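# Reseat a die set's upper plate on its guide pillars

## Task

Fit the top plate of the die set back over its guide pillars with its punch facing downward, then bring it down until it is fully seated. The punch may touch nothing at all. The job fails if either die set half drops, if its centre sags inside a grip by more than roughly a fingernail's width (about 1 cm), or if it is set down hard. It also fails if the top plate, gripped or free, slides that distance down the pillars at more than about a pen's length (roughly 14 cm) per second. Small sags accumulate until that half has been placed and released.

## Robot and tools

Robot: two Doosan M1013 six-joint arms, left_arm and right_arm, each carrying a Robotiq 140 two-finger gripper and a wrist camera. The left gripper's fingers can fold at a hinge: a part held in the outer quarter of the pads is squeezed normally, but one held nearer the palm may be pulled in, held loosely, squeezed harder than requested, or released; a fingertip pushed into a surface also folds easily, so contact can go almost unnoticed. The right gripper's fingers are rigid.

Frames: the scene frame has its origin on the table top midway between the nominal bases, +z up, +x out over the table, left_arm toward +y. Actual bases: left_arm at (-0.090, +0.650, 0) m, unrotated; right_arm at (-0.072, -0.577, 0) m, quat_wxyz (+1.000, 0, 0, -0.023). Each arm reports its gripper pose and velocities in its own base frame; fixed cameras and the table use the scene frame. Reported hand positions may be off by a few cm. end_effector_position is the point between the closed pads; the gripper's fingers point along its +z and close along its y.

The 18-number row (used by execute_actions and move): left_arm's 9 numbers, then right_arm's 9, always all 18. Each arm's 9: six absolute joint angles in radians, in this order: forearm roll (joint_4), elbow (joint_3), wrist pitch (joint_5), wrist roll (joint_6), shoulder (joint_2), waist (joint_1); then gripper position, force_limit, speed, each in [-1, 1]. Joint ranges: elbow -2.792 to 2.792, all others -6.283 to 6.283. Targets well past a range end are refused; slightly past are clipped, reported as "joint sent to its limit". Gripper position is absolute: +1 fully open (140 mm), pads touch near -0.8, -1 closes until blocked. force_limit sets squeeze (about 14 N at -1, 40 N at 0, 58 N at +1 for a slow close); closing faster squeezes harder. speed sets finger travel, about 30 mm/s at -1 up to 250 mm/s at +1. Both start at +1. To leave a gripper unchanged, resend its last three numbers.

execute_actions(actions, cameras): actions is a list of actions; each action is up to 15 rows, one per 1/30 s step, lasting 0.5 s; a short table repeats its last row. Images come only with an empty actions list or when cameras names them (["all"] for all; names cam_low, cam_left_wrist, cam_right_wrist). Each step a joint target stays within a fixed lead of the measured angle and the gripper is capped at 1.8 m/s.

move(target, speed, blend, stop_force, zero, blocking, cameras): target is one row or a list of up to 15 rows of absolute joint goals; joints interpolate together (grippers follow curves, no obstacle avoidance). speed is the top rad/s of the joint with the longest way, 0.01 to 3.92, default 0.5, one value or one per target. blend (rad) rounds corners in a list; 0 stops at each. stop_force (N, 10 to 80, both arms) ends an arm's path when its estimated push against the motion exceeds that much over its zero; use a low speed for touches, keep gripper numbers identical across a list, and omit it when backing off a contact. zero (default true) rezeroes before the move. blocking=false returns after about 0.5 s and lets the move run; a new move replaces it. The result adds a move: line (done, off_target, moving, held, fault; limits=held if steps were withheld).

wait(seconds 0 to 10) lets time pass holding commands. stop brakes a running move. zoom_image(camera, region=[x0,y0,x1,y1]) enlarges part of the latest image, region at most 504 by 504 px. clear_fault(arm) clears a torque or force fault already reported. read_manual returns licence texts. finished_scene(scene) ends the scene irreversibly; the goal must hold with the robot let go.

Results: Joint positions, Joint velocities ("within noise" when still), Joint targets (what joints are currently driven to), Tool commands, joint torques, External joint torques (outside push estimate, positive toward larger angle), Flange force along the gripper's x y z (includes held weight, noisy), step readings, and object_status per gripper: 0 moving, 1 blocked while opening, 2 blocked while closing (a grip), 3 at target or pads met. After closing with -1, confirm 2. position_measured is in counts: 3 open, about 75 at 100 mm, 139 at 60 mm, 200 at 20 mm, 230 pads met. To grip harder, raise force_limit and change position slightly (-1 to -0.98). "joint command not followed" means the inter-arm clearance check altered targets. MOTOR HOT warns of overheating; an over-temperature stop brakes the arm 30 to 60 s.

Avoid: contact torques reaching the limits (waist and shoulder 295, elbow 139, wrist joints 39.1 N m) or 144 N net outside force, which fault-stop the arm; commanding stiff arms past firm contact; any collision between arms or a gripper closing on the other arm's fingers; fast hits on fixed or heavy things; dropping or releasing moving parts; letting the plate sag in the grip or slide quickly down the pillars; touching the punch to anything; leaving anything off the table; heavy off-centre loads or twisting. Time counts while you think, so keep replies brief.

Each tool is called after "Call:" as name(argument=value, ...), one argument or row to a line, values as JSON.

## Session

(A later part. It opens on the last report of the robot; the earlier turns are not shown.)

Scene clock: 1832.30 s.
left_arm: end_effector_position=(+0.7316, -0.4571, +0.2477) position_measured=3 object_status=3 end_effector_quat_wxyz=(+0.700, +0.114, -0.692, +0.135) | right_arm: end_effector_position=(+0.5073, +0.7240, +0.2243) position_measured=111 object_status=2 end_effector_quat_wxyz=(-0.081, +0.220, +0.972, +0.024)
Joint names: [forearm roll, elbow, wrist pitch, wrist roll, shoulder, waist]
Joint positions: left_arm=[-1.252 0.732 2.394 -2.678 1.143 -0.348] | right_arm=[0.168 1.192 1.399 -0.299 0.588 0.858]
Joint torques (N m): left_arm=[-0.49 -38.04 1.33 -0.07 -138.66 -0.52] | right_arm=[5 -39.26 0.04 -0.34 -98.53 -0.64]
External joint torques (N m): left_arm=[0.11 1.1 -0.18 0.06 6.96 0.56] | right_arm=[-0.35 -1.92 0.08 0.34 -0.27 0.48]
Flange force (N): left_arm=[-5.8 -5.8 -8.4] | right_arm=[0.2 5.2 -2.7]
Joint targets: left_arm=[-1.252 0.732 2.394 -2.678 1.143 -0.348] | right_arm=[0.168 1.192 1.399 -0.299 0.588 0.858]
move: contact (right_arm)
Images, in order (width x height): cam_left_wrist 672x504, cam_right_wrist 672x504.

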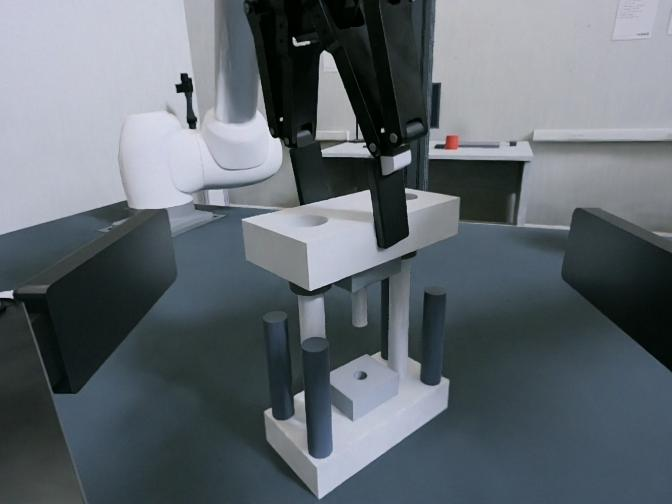

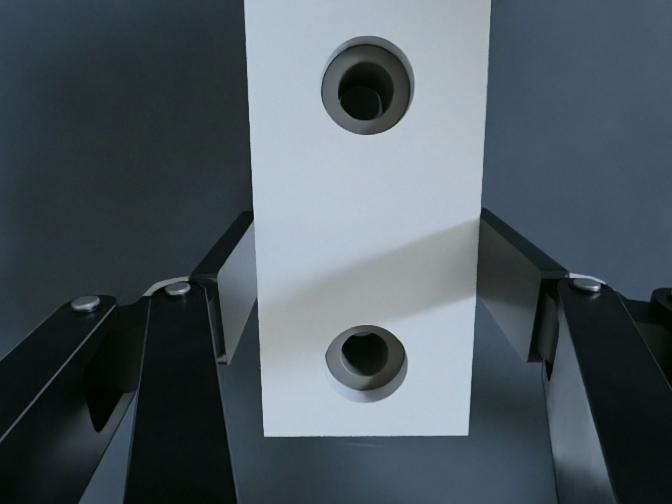

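Call:
move(
  target=[-1.252,0.732,2.394,-2.678,1.143,-0.348,1,1,-1,0.168,1.2026,1.3849,-0.2989,0.5919,0.8584,-1,1,-1],
  speed=0.02,
  stop_force=14,
  cameras=["cam_left_wrist","cam_right_wrist"],
)

Call:
zoom_image(
  camera="cam_left_wrist",
  region=[280, 230, 360, 310],
)

Call:
zoom_image(
  camera="cam_left_wrist",
  region=[365, 220, 445, 300],
)

Call:
zoom_image(
  camera="cam_right_wrist",
  region=[310, 20, 430, 150],
)

Scene clock: 1845.77 s.
left_arm: end_effector_position=(+0.7316, -0.4571, +0.2477) position_measured=3 object_status=3 end_effector_quat_wxyz=(+0.700, +0.114, -0.692, +0.135) | right_arm: end_effector_position=(+0.5074, +0.7240, +0.2232) position_measured=111 object_status=2 end_effector_quat_wxyz=(-0.081, +0.220, +0.972, +0.024)
Joint names: [forearm roll, elbow, wrist pitch, wrist roll, shoulder, waist]
Joint positions: left_arm=[-1.252 0.732 2.394 -2.678 1.143 -0.348] | right_arm=[0.168 1.193 1.396 -0.299 0.589 0.858]
Joint torques (N m): left_arm=[-0.45 -37.94 1.33 -0.05 -138.74 -0.48] | right_arm=[3.73 -23.91 -2.2 -0.46 -68.97 0.03]
External joint torques (N m): left_arm=[0.08 1.26 -0.18 0.05 7.8 0.66] | right_arm=[0.92 -17.4 2.32 0.46 -30.25 -0.6]
Flange force (N): left_arm=[-6.4 -6.6 -9.4] | right_arm=[5.7 -0.5 -35.8]
Joint targets: left_arm=[-1.252 0.732 2.394 -2.678 1.143 -0.348] | right_arm=[0.168 1.193 1.396 -0.299 0.589 0.858]
move: contact (right_arm); right_arm: the wrist pitch is farthest, 0.011 rad from its target
Images, in order (width x height): cam_left_wrist 672x504, cam_right_wrist 672x504.

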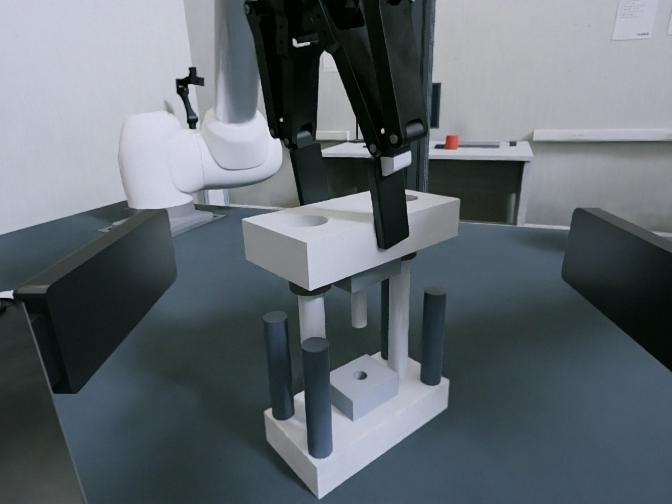

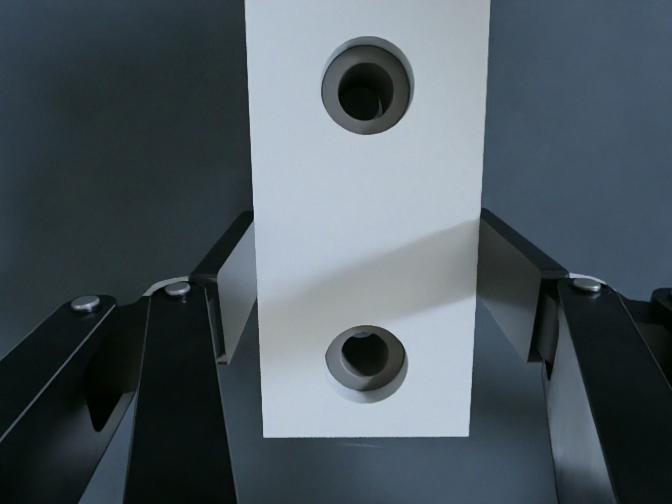

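Scaled by 6.300 from the camera's 672x504 image, which has a finer 960x720 frame.

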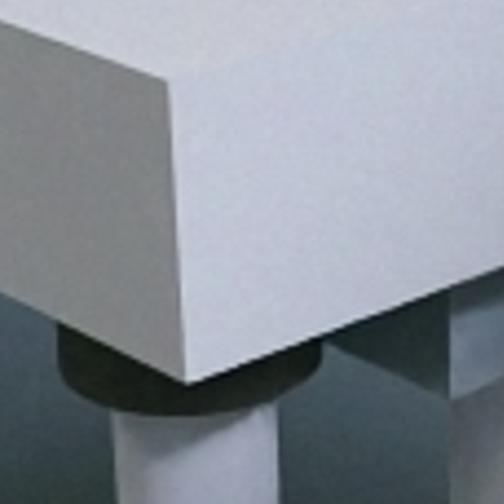

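Scaled by 6.300 from the camera's 672x504 image, which has a finer 960x720 frame.

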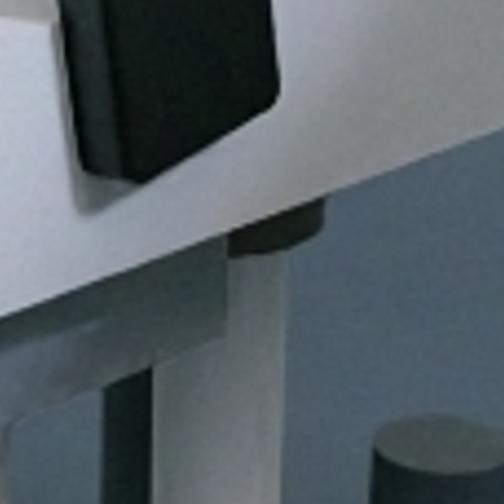

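Scaled by 3.877 from the camera's 672x504 image, which has a finer 960x720 frame.

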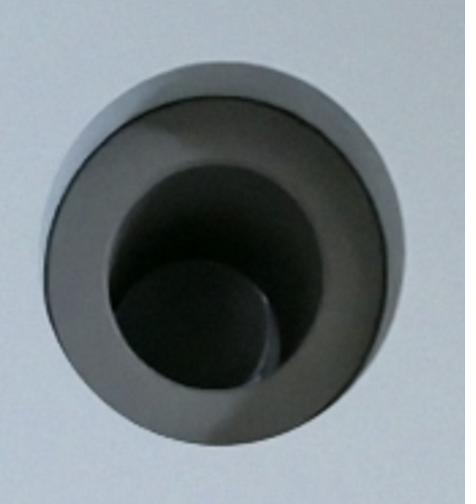

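Call:
move(
  target=[
    [-1.252,0.732,2.394,-2.678,1.143,-0.348,1,1,-1,0.168,1.1307,1.4738,-0.2989,0.5747,0.8584,-1,1,-1],
    [-1.2600,1.2,2.10,-2.5,0.85,-0.2,1,1,-1,0.168,1.1307,1.4738,-0.2989,0.5747,0.8584,-1,1,-1],
    [-1.2773,1.6554,1.8500,-2.3103,0.7054,-0.086,1,1,-1,-0.1714,1.1711,1.4156,3.0616,0.5495,1.0199,-1,1,-1],
  ],
  speed=[0.08,0.4,0.7],
  blend=[0,0.02,0],
  cameras=["all"],
)

Call:
zoom_image(
  camera="cam_left_wrist",
  region=[200, 40, 460, 320],
)

Call:
zoom_image(
  camera="cam_right_wrist",
  region=[310, 20, 430, 150],
)

Scene clock: 1945.63 s.
left_arm: end_effector_position=(+0.6395, -0.3276, +0.2275) position_measured=3 object_status=3 end_effector_quat_wxyz=(+0.606, +0.364, -0.606, +0.364) | right_arm: end_effector_position=(+0.4785, +0.7377, +0.2700) position_measured=111 object_status=2 end_effector_quat_wxyz=(+0.024, +0.972, -0.220, +0.081)
Joint names: [forearm roll, elbow, wrist pitch, wrist roll, shoulder, waist]
Joint positions: left_arm=[-1.277 1.655 1.85 -2.31 0.705 -0.086] | right_arm=[-0.171 1.171 1.416 3.062 0.549 1.02]
Joint torques (N m): left_arm=[-0.97 -26.29 2.23 -0.07 -98.56 -0.67] | right_arm=[2.11 -50.44 0.04 -0.23 -113.28 -0.97]
External joint torques (N m): left_arm=[0.09 0.64 -0.22 0.07 5.42 0.59] | right_arm=[1.58 8.95 -0.06 0.23 17.64 0.67]
Flange force (N): left_arm=[-6.6 -3.8 -2.5] | right_arm=[-3.5 -6.2 16.8]
Joint targets: left_arm=[-1.277 1.655 1.850 -2.310 0.705 -0.086] | right_arm=[-0.171 1.171 1.416 3.062 0.549 1.020]
move: done

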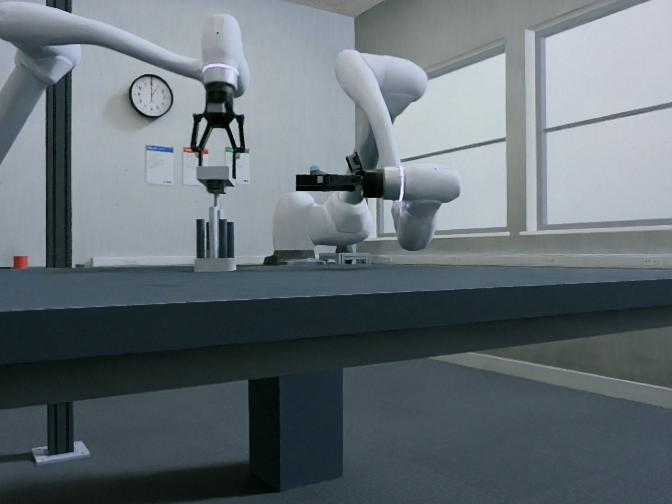

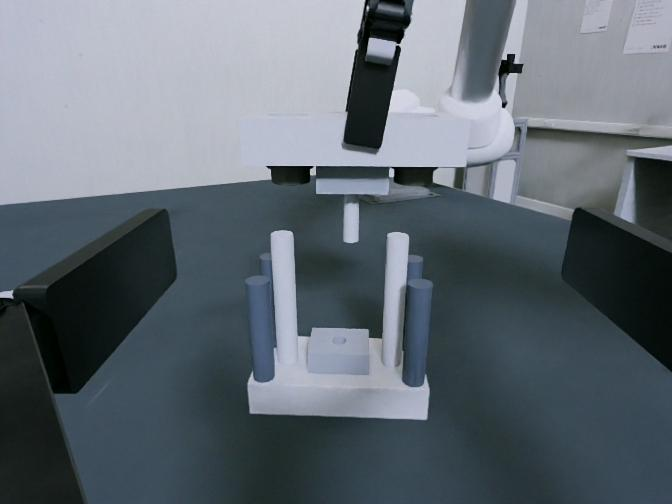

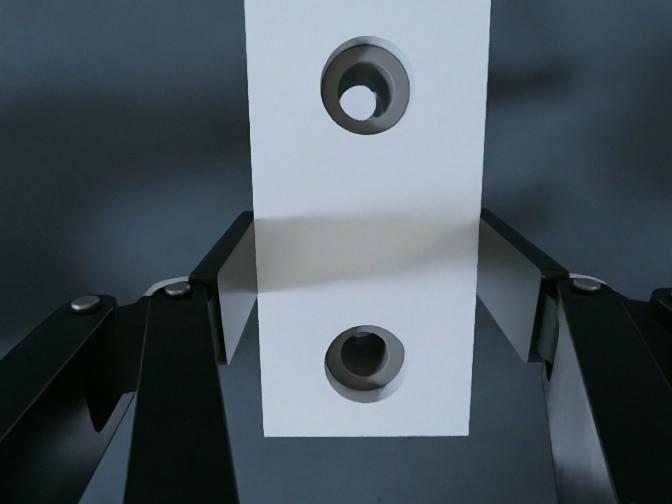

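Scaled by 1.800 from the camera's 672x504 image, which has a finer 960x720 frame.

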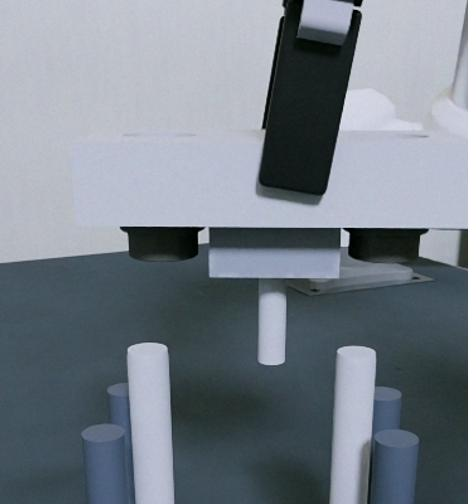

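Scaled by 3.877 from the camera's 672x504 image, which has a finer 960x720 frame.

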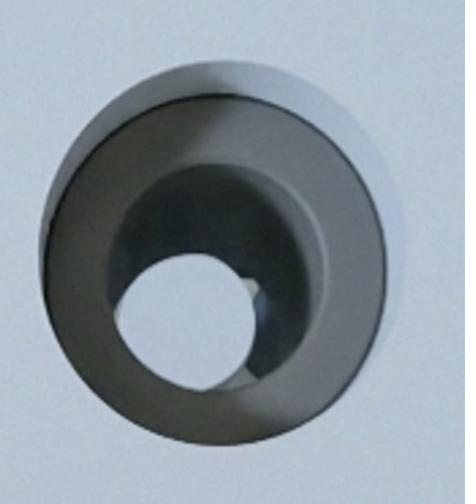

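Call:
move(
  target=[-1.2773,1.6554,1.8500,-2.3103,0.7054,-0.086,1,1,-1,-0.1726,1.2026,1.3742,3.0567,0.5580,1.0079,-1,1,-1],
  speed=0.06,
  cameras=["all"],
)

Call:
zoom_image(
  camera="cam_left_wrist",
  region=[220, 140, 450, 310],
)

Call:
zoom_image(
  camera="cam_right_wrist",
  region=[310, 20, 430, 150],
)

Call:
zoom_image(
  camera="cam_low",
  region=[185, 170, 245, 280],
)

Scene clock: 1986.43 s.
left_arm: end_effector_position=(+0.6395, -0.3276, +0.2275) position_measured=3 object_status=3 end_effector_quat_wxyz=(+0.606, +0.364, -0.606, +0.364) | right_arm: end_effector_position=(+0.4880, +0.7331, +0.2451) position_measured=111 object_status=2 end_effector_quat_wxyz=(+0.024, +0.972, -0.220, +0.081)
Joint names: [forearm roll, elbow, wrist pitch, wrist roll, shoulder, waist]
Joint positions: left_arm=[-1.277 1.655 1.85 -2.31 0.705 -0.086] | right_arm=[-0.173 1.203 1.374 3.057 0.558 1.008]
Joint torques (N m): left_arm=[-0.95 -26.21 2.22 -0.07 -98.72 -0.7] | right_arm=[2.02 -49.65 -0.02 -0.19 -112.91 -1.32]
External joint torques (N m): left_arm=[0.05 0.5 -0.2 0.07 5.32 0.68] | right_arm=[1.68 8.1 0.01 0.19 15.65 1.32]
Flange force (N): left_arm=[-6.4 -4.0 -2.7] | right_arm=[-3.9 -5.0 15.1]
Joint targets: left_arm=[-1.277 1.655 1.850 -2.310 0.705 -0.086] | right_arm=[-0.173 1.203 1.374 3.057 0.558 1.008]
move: done

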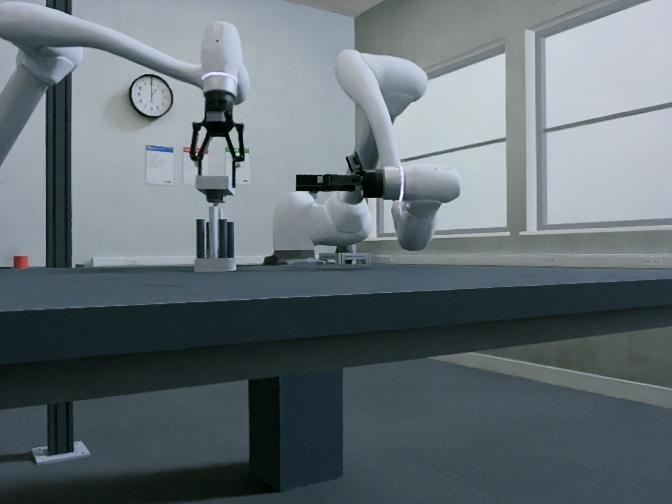

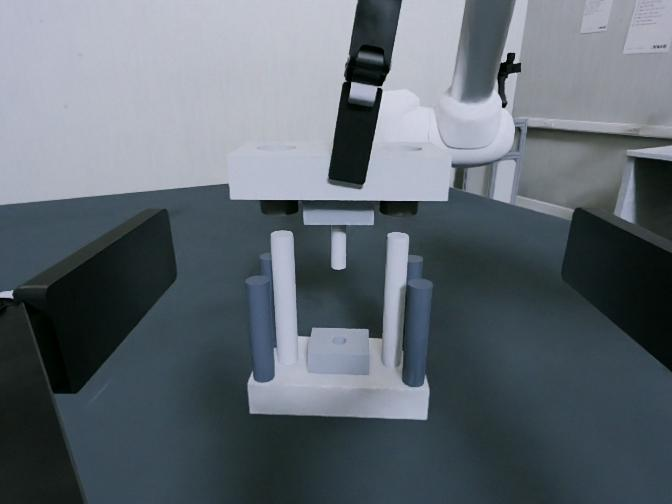

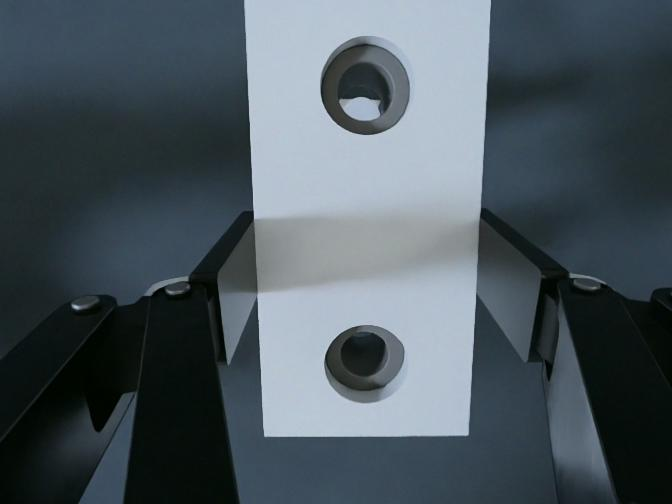

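Scaled by 2.191 from the camera's 672x504 image, which has a finer 960x720 frame.

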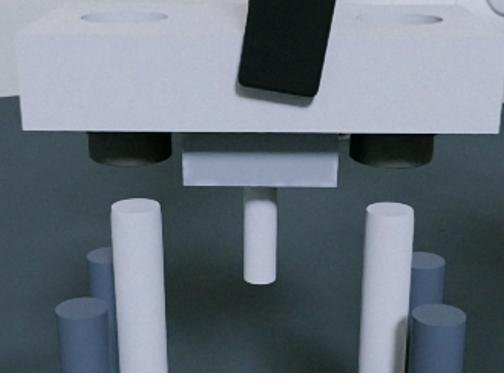

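Scaled by 3.877 from the camera's 672x504 image, which has a finer 960x720 frame.

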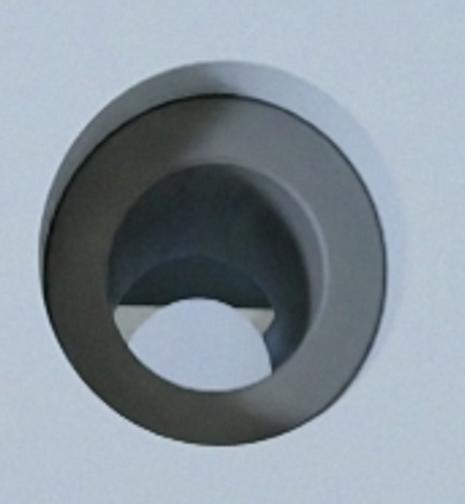

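Scaled by 4.582 from the camera's 672x504 image, which has a finer 960x720 frame.

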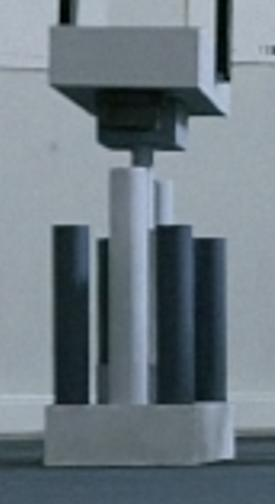

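Call:
zoom_image(
  camera="cam_left_wrist",
  region=[235, 260, 445, 430],
)

Scaled by 2.400 from the camera's 672x504 image, which has a finer 960x720 frame.

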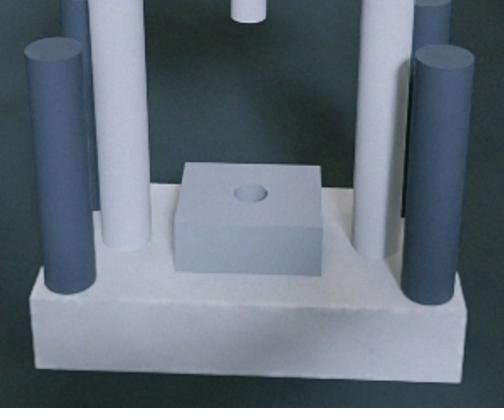

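Call:
move(
  target=[-1.2773,1.6554,1.8500,-2.3103,0.7054,-0.086,1,1,-1,-0.1731,1.2071,1.3674,3.1045,0.5681,1.0087,-1,1,-1],
  speed=0.06,
  cameras=["cam_left_wrist","cam_right_wrist"],
)

Call:
zoom_image(
  camera="cam_left_wrist",
  region=[220, 140, 450, 310],
)

Call:
zoom_image(
  camera="cam_right_wrist",
  region=[310, 20, 430, 150],
)

Scene clock: 2062.80 s.
left_arm: end_effector_position=(+0.6395, -0.3276, +0.2275) position_measured=3 object_status=3 end_effector_quat_wxyz=(+0.606, +0.364, -0.606, +0.364) | right_arm: end_effector_position=(+0.4881, +0.7344, +0.2338) position_measured=111 object_status=2 end_effector_quat_wxyz=(+0.026, +0.967, -0.242, +0.081)
Joint names: [forearm roll, elbow, wrist pitch, wrist roll, shoulder, waist]
Joint positions: left_arm=[-1.277 1.655 1.85 -2.31 0.705 -0.086] | right_arm=[-0.173 1.207 1.367 3.104 0.568 1.009]
Joint torques (N m): left_arm=[-0.97 -26.21 2.21 -0.04 -98.8 -0.57] | right_arm=[2.13 -50.1 0.08 -0.3 -114.59 -0.32]
External joint torques (N m): left_arm=[0.06 0.7 -0.21 0.04 6.32 -0.21] | right_arm=[1.54 8.96 -0.07 0.3 17.33 0.29]
Flange force (N): left_arm=[-7.6 -5.1 -2.0] | right_arm=[-3.4 -5.1 17.1]
Joint targets: left_arm=[-1.277 1.655 1.850 -2.310 0.705 -0.086] | right_arm=[-0.173 1.207 1.367 3.104 0.568 1.009]
move: done
Images, in order (width x height): cam_left_wrist 672x504, cam_right_wrist 672x504.

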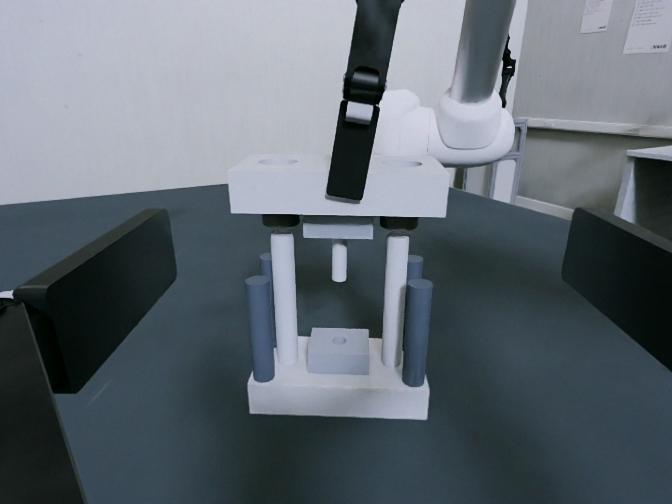

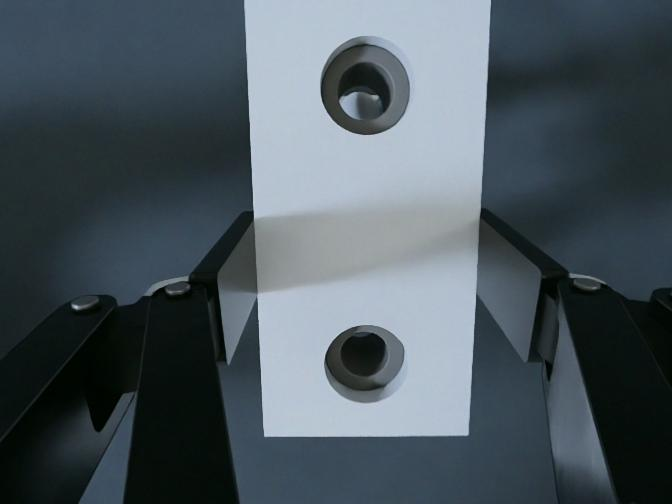

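Scaled by 2.191 from the camera's 672x504 image, which has a finer 960x720 frame.

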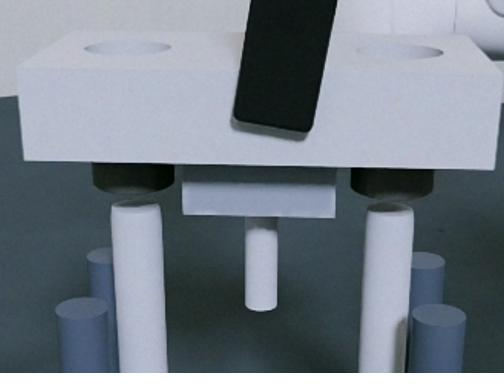

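Scaled by 3.877 from the camera's 672x504 image, which has a finer 960x720 frame.

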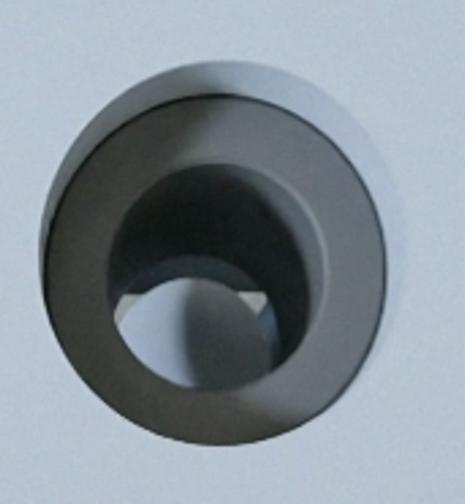

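Call:
move(
  target=[-1.2773,1.6554,1.8500,-2.3103,0.7054,-0.086,1,1,-1,-0.1745,1.2341,1.3332,3.1106,0.5759,1.0087,-1,1,-1],
  speed=0.03,
  stop_force=14,
  cameras=["cam_left_wrist","cam_right_wrist"],
)

Call:
zoom_image(
  camera="cam_left_wrist",
  region=[220, 140, 450, 310],
)

Call:
zoom_image(
  camera="cam_right_wrist",
  region=[310, 20, 430, 150],
)

Scene clock: 2093.40 s.
left_arm: end_effector_position=(+0.6395, -0.3276, +0.2275) position_measured=3 object_status=3 end_effector_quat_wxyz=(+0.606, +0.364, -0.606, +0.364) | right_arm: end_effector_position=(+0.4882, +0.7345, +0.2234) position_measured=111 object_status=2 end_effector_quat_wxyz=(+0.025, +0.967, -0.242, +0.081)
Joint names: [forearm roll, elbow, wrist pitch, wrist roll, shoulder, waist]
Joint positions: left_arm=[-1.277 1.655 1.85 -2.31 0.705 -0.086] | right_arm=[-0.174 1.22 1.35 3.108 0.572 1.009]
Joint torques (N m): left_arm=[-0.95 -26.21 2.23 -0.04 -98.72 -0.21] | right_arm=[3.7 -36.36 -0.46 -0.09 -91.82 2.1]
External joint torques (N m): left_arm=[0.06 0.59 -0.22 0.04 5.73 -0.05] | right_arm=[-0.07 -4.51 0.46 0.09 -5.27 -2.52]
Flange force (N): left_arm=[-6.9 -4.6 -2.0] | right_arm=[4.1 -3.5 -7.7]
Joint targets: left_arm=[-1.277 1.655 1.850 -2.310 0.705 -0.086] | right_arm=[-0.174 1.220 1.350 3.108 0.572 1.009]
move: contact (right_arm); right_arm: the wrist pitch is farthest, 0.017 rad from its target
Images, in order (width x height): cam_left_wrist 672x504, cam_right_wrist 672x504.

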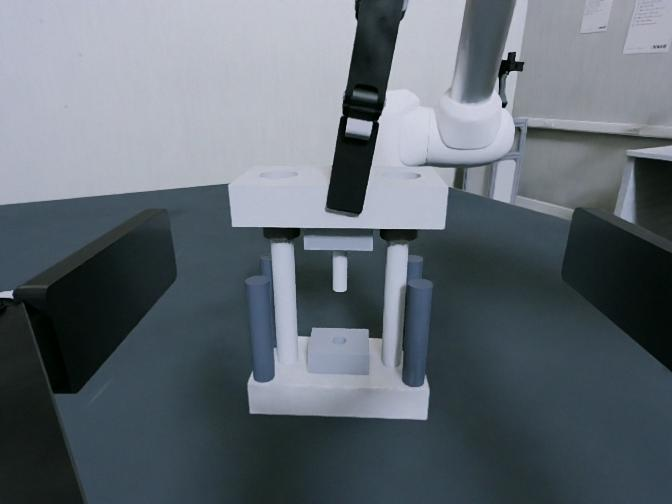

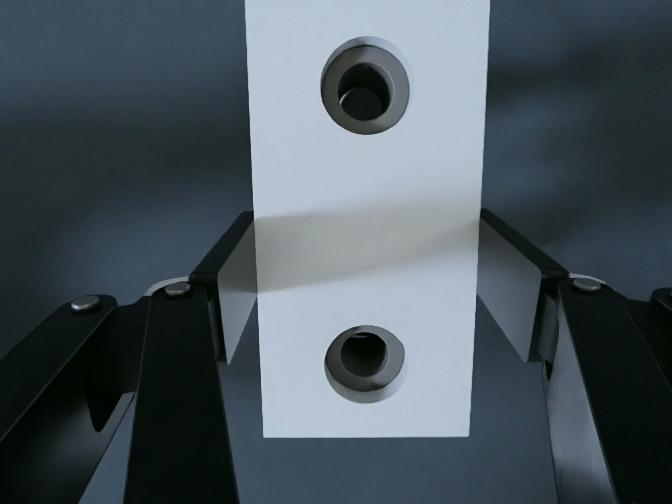

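Scaled by 2.191 from the camera's 672x504 image, which has a finer 960x720 frame.

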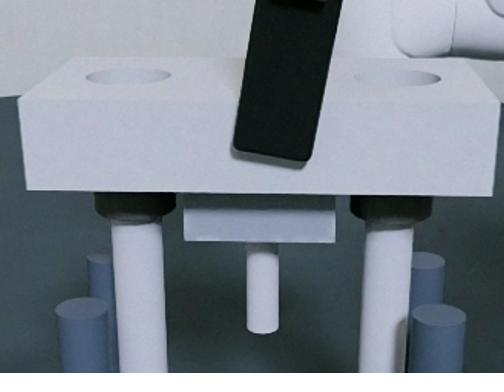

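Scaled by 3.877 from the camera's 672x504 image, which has a finer 960x720 frame.

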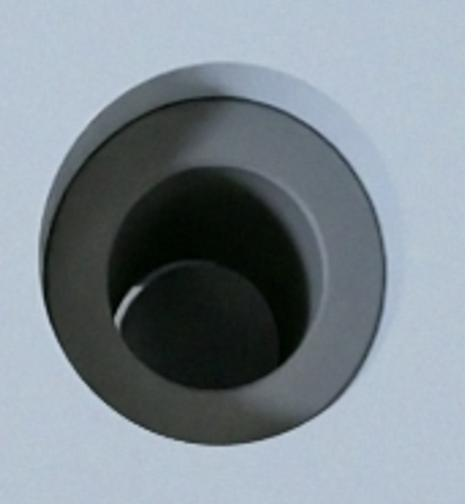

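Call:
move(
  target=[
    [-1.2600,1.2,2.10,-2.5,0.85,-0.2,1,1,-1,-0.1738,1.2154,1.3565,3.1065,0.5710,1.0087,-1,1,-1],
    [-1.252,0.732,2.394,-2.678,1.1,-0.348,1,1,-1,-0.1738,1.2154,1.3565,3.1065,0.5710,1.0087,-1,1,-1],
    [-1.252,0.732,2.394,-2.678,1.143,-0.348,1,1,-1,-0.1738,1.2154,1.3565,3.1065,0.5710,1.0087,-1,1,-1],
  ],
  speed=[0.4,0.4,0.1],
  blend=[0.02,0.01,0],
  cameras=["cam_left_wrist","cam_right_wrist"],
)

Call:
zoom_image(
  camera="cam_left_wrist",
  region=[280, 230, 360, 310],
)

Call:
zoom_image(
  camera="cam_left_wrist",
  region=[365, 220, 445, 300],
)

Call:
zoom_image(
  camera="cam_right_wrist",
  region=[310, 20, 430, 150],
)

Scene clock: 2116.27 s.
left_arm: end_effector_position=(+0.7316, -0.4571, +0.2476) position_measured=3 object_status=3 end_effector_quat_wxyz=(+0.700, +0.114, -0.692, +0.135) | right_arm: end_effector_position=(+0.4883, +0.7345, +0.2268) position_measured=111 object_status=2 end_effector_quat_wxyz=(+0.026, +0.967, -0.242, +0.081)
Joint names: [forearm roll, elbow, wrist pitch, wrist roll, shoulder, waist]
Joint positions: left_arm=[-1.252 0.732 2.394 -2.678 1.143 -0.348] | right_arm=[-0.174 1.215 1.357 3.106 0.571 1.009]
Joint torques (N m): left_arm=[-0.47 -38.14 1.34 -0.07 -137.82 -0.46] | right_arm=[2.12 -49.77 0.03 -0.32 -114.32 -0.53]
External joint torques (N m): left_arm=[0.07 1 -0.18 0.07 5.47 0.35] | right_arm=[1.52 8.8 -0.03 0.32 17.16 0.17]
Flange force (N): left_arm=[-4.6 -4.2 -6.0] | right_arm=[-3.3 -5.2 16.9]
Joint targets: left_arm=[-1.252 0.732 2.394 -2.678 1.143 -0.348] | right_arm=[-0.174 1.215 1.357 3.107 0.571 1.009]
move: done
Images, in order (width x height): cam_left_wrist 672x504, cam_right_wrist 672x504.

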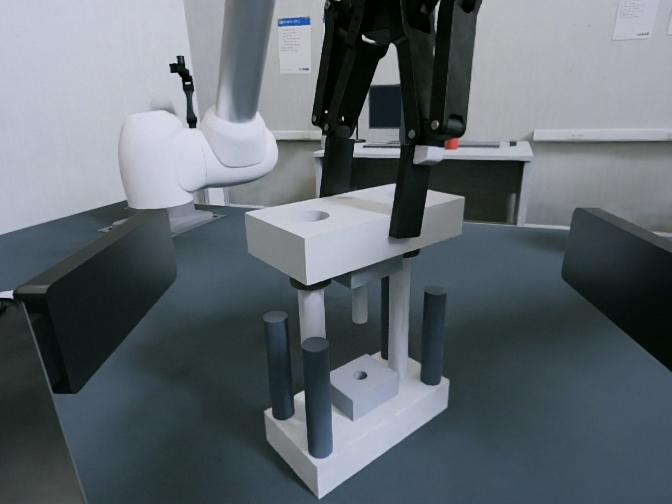

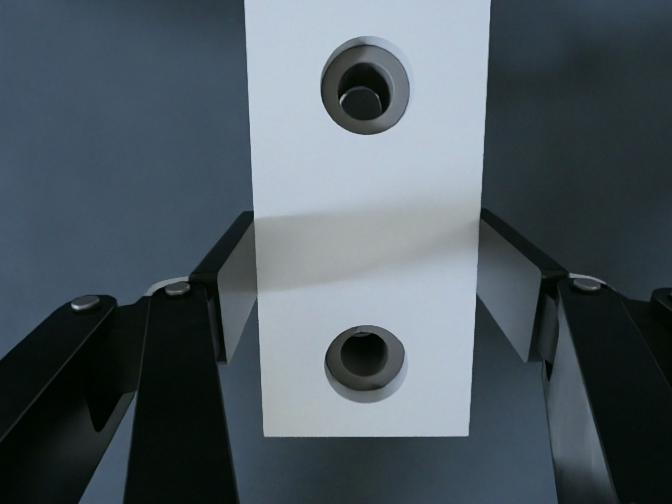

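Scaled by 6.300 from the camera's 672x504 image, which has a finer 960x720 frame.

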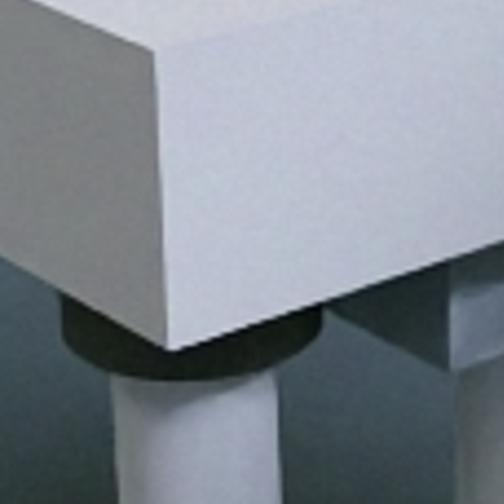

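Scaled by 6.300 from the camera's 672x504 image, which has a finer 960x720 frame.

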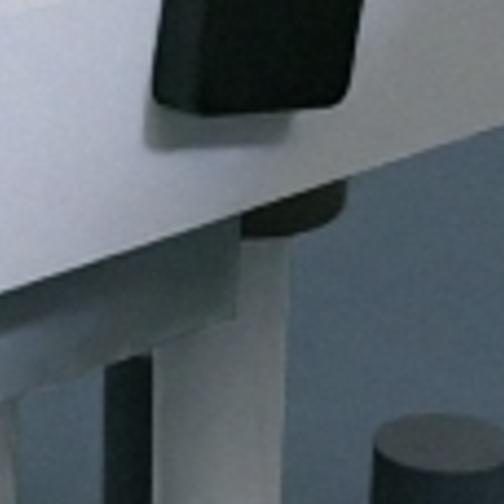

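Scaled by 3.877 from the camera's 672x504 image, which has a finer 960x720 frame.

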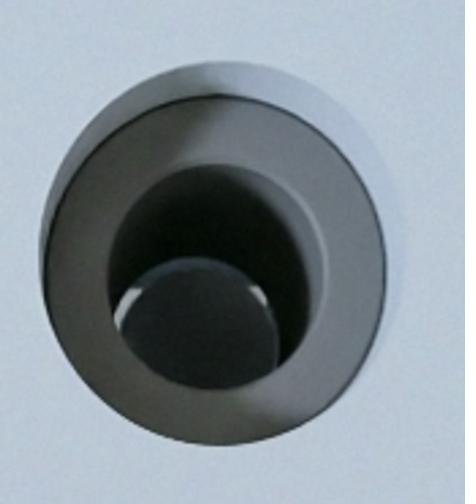

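Call:
move(
  target=[-1.252,0.732,2.394,-2.678,1.143,-0.348,1,1,-1,-0.1739,1.2297,1.3439,3.0654,0.5619,1.0082,-1,1,-1],
  speed=0.04,
  cameras=["cam_left_wrist","cam_right_wrist"],
)

Call:
zoom_image(
  camera="cam_left_wrist",
  region=[280, 230, 360, 310],
)

Call:
zoom_image(
  camera="cam_left_wrist",
  region=[365, 220, 445, 300],
)

Call:
zoom_image(
  camera="cam_right_wrist",
  region=[310, 20, 430, 150],
)

Scene clock: 2148.40 s.
left_arm: end_effector_position=(+0.7316, -0.4571, +0.2477) position_measured=3 object_status=3 end_effector_quat_wxyz=(+0.700, +0.114, -0.692, +0.135) | right_arm: end_effector_position=(+0.4870, +0.7319, +0.2270) position_measured=111 object_status=2 end_effector_quat_wxyz=(+0.024, +0.972, -0.221, +0.081)
Joint names: [forearm roll, elbow, wrist pitch, wrist roll, shoulder, waist]
Joint positions: left_arm=[-1.252 0.732 2.394 -2.678 1.143 -0.348] | right_arm=[-0.174 1.23 1.344 3.065 0.562 1.008]
Joint torques (N m): left_arm=[-0.44 -38.01 1.3 -0.06 -138.38 -0.55] | right_arm=[2.05 -49.44 -0.03 -0.32 -112.89 -1.06]
External joint torques (N m): left_arm=[0.02 0.87 -0.15 0.06 6.1 -0.21] | right_arm=[1.62 8.42 0.02 0.32 16.15 1.44]
Flange force (N): left_arm=[-5.0 -6.0 -7.4] | right_arm=[-4.4 -4.8 15.8]
Joint targets: left_arm=[-1.252 0.732 2.394 -2.678 1.143 -0.348] | right_arm=[-0.174 1.230 1.344 3.065 0.562 1.008]
move: done
Images, in order (width x height): cam_left_wrist 672x504, cam_right_wrist 672x504.

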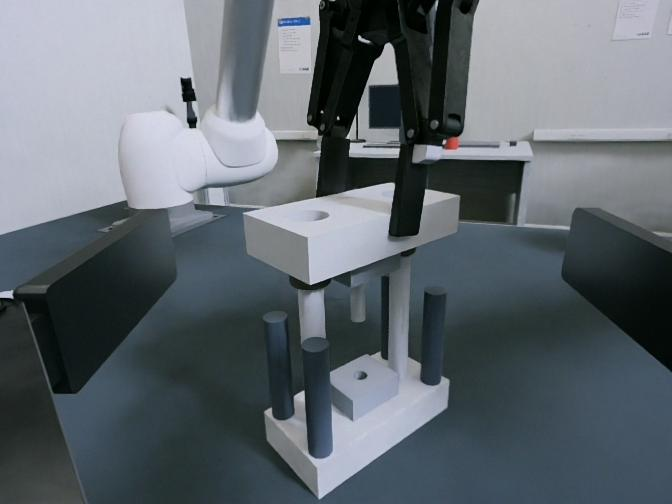

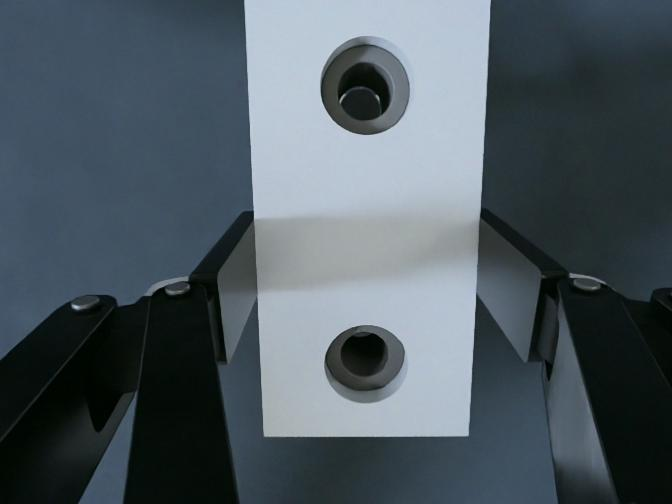

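Scaled by 6.300 from the camera's 672x504 image, which has a finer 960x720 frame.

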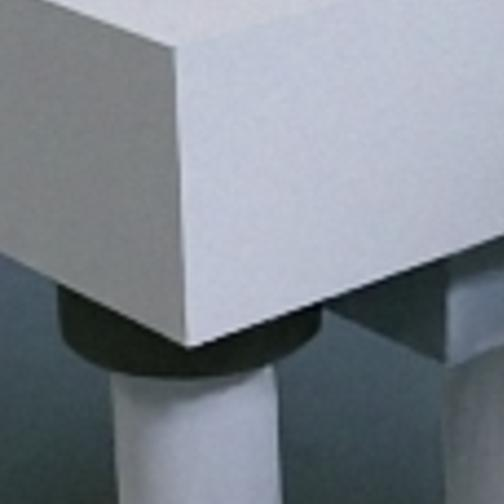

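Scaled by 6.300 from the camera's 672x504 image, which has a finer 960x720 frame.

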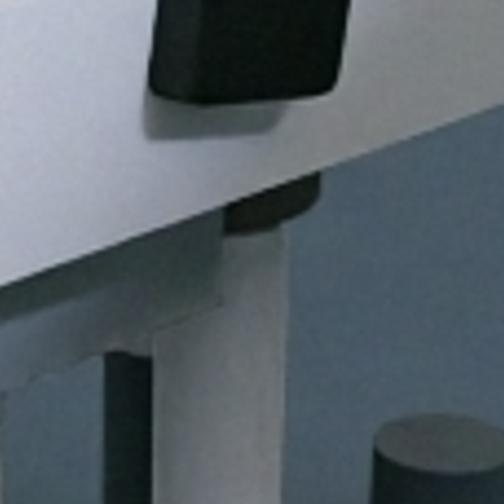

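Scaled by 3.877 from the camera's 672x504 image, which has a finer 960x720 frame.

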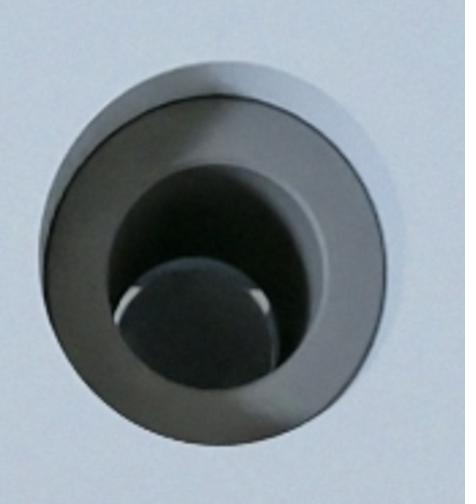

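Call:
move(
  target=[
    [-1.252,0.732,2.394,-2.678,1.143,-0.348,1,1,-1,-0.1739,1.2289,1.3442,3.0719,0.5624,1.0087,-1,1,-1],
    [-1.252,0.732,2.394,-2.678,1.143,-0.348,1,1,-1,-0.1749,1.2464,1.3211,3.0761,0.5685,1.0087,-1,1,-1],
  ],
  speed=0.025,
  stop_force=15,
  cameras=["cam_left_wrist","cam_right_wrist"],
)

Call:
zoom_image(
  camera="cam_left_wrist",
  region=[280, 230, 360, 310],
)

Call:
zoom_image(
  camera="cam_left_wrist",
  region=[365, 220, 445, 300],
)

Call:
zoom_image(
  camera="cam_right_wrist",
  region=[310, 20, 430, 150],
)

Scene clock: 2168.33 s.
left_arm: end_effector_position=(+0.7316, -0.4571, +0.2477) position_measured=3 object_status=3 end_effector_quat_wxyz=(+0.700, +0.114, -0.692, +0.135) | right_arm: end_effector_position=(+0.4869, +0.7325, +0.2236) position_measured=111 object_status=2 end_effector_quat_wxyz=(+0.023, +0.971, -0.224, +0.082)
Joint names: [forearm roll, elbow, wrist pitch, wrist roll, shoulder, waist]
Joint positions: left_arm=[-1.252 0.732 2.394 -2.678 1.143 -0.348] | right_arm=[-0.174 1.233 1.338 3.073 0.564 1.009]
Joint torques (N m): left_arm=[-0.46 -38.05 1.3 -0.06 -138.38 -0.45] | right_arm=[2.53 -36.54 -0.27 -0.31 -91.84 -0.37]
External joint torques (N m): left_arm=[0.06 1.08 -0.15 0.06 6.57 0.35] | right_arm=[1.12 -4.43 0.26 0.32 -4.83 0.29]
Flange force (N): left_arm=[-5.4 -5.6 -7.7] | right_arm=[0.8 -4.1 -7.6]
Joint targets: left_arm=[-1.252 0.732 2.394 -2.678 1.143 -0.348] | right_arm=[-0.174 1.233 1.338 3.073 0.564 1.009]
move: contact (right_arm); path passed 1 of 2 targets; right_arm: the wrist pitch is farthest, 0.017 rad from its target
Images, in order (width x height): cam_left_wrist 672x504, cam_right_wrist 672x504.

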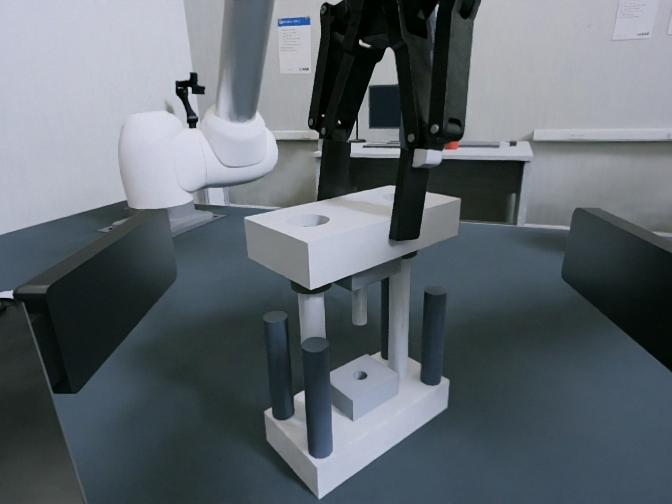

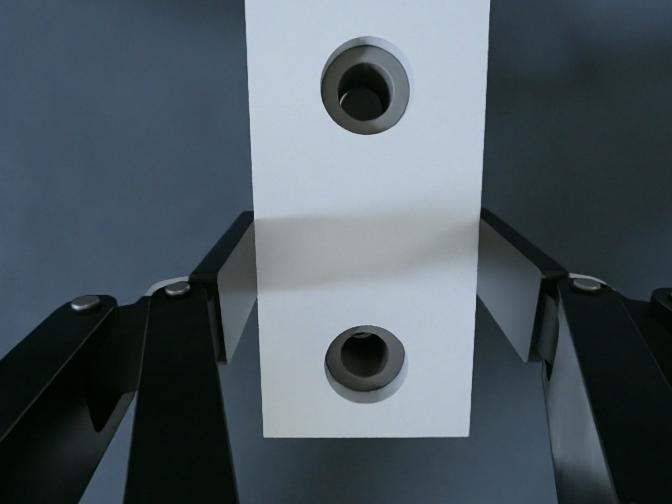

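Scaled by 6.300 from the camera's 672x504 image, which has a finer 960x720 frame.

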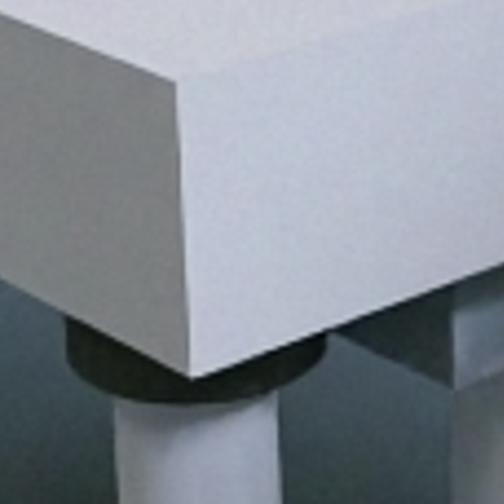

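Scaled by 6.300 from the camera's 672x504 image, which has a finer 960x720 frame.

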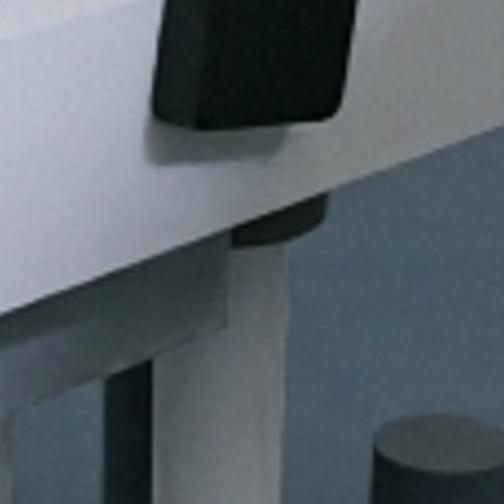

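Scaled by 3.877 from the camera's 672x504 image, which has a finer 960x720 frame.

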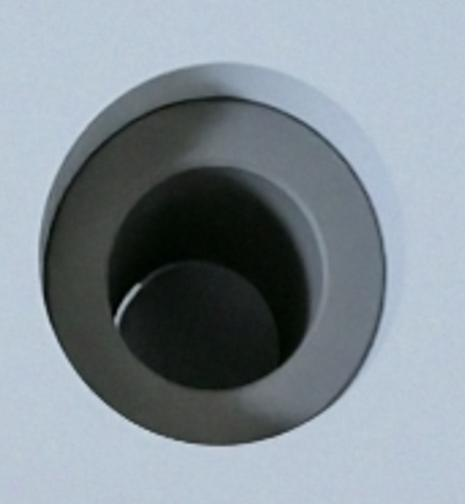

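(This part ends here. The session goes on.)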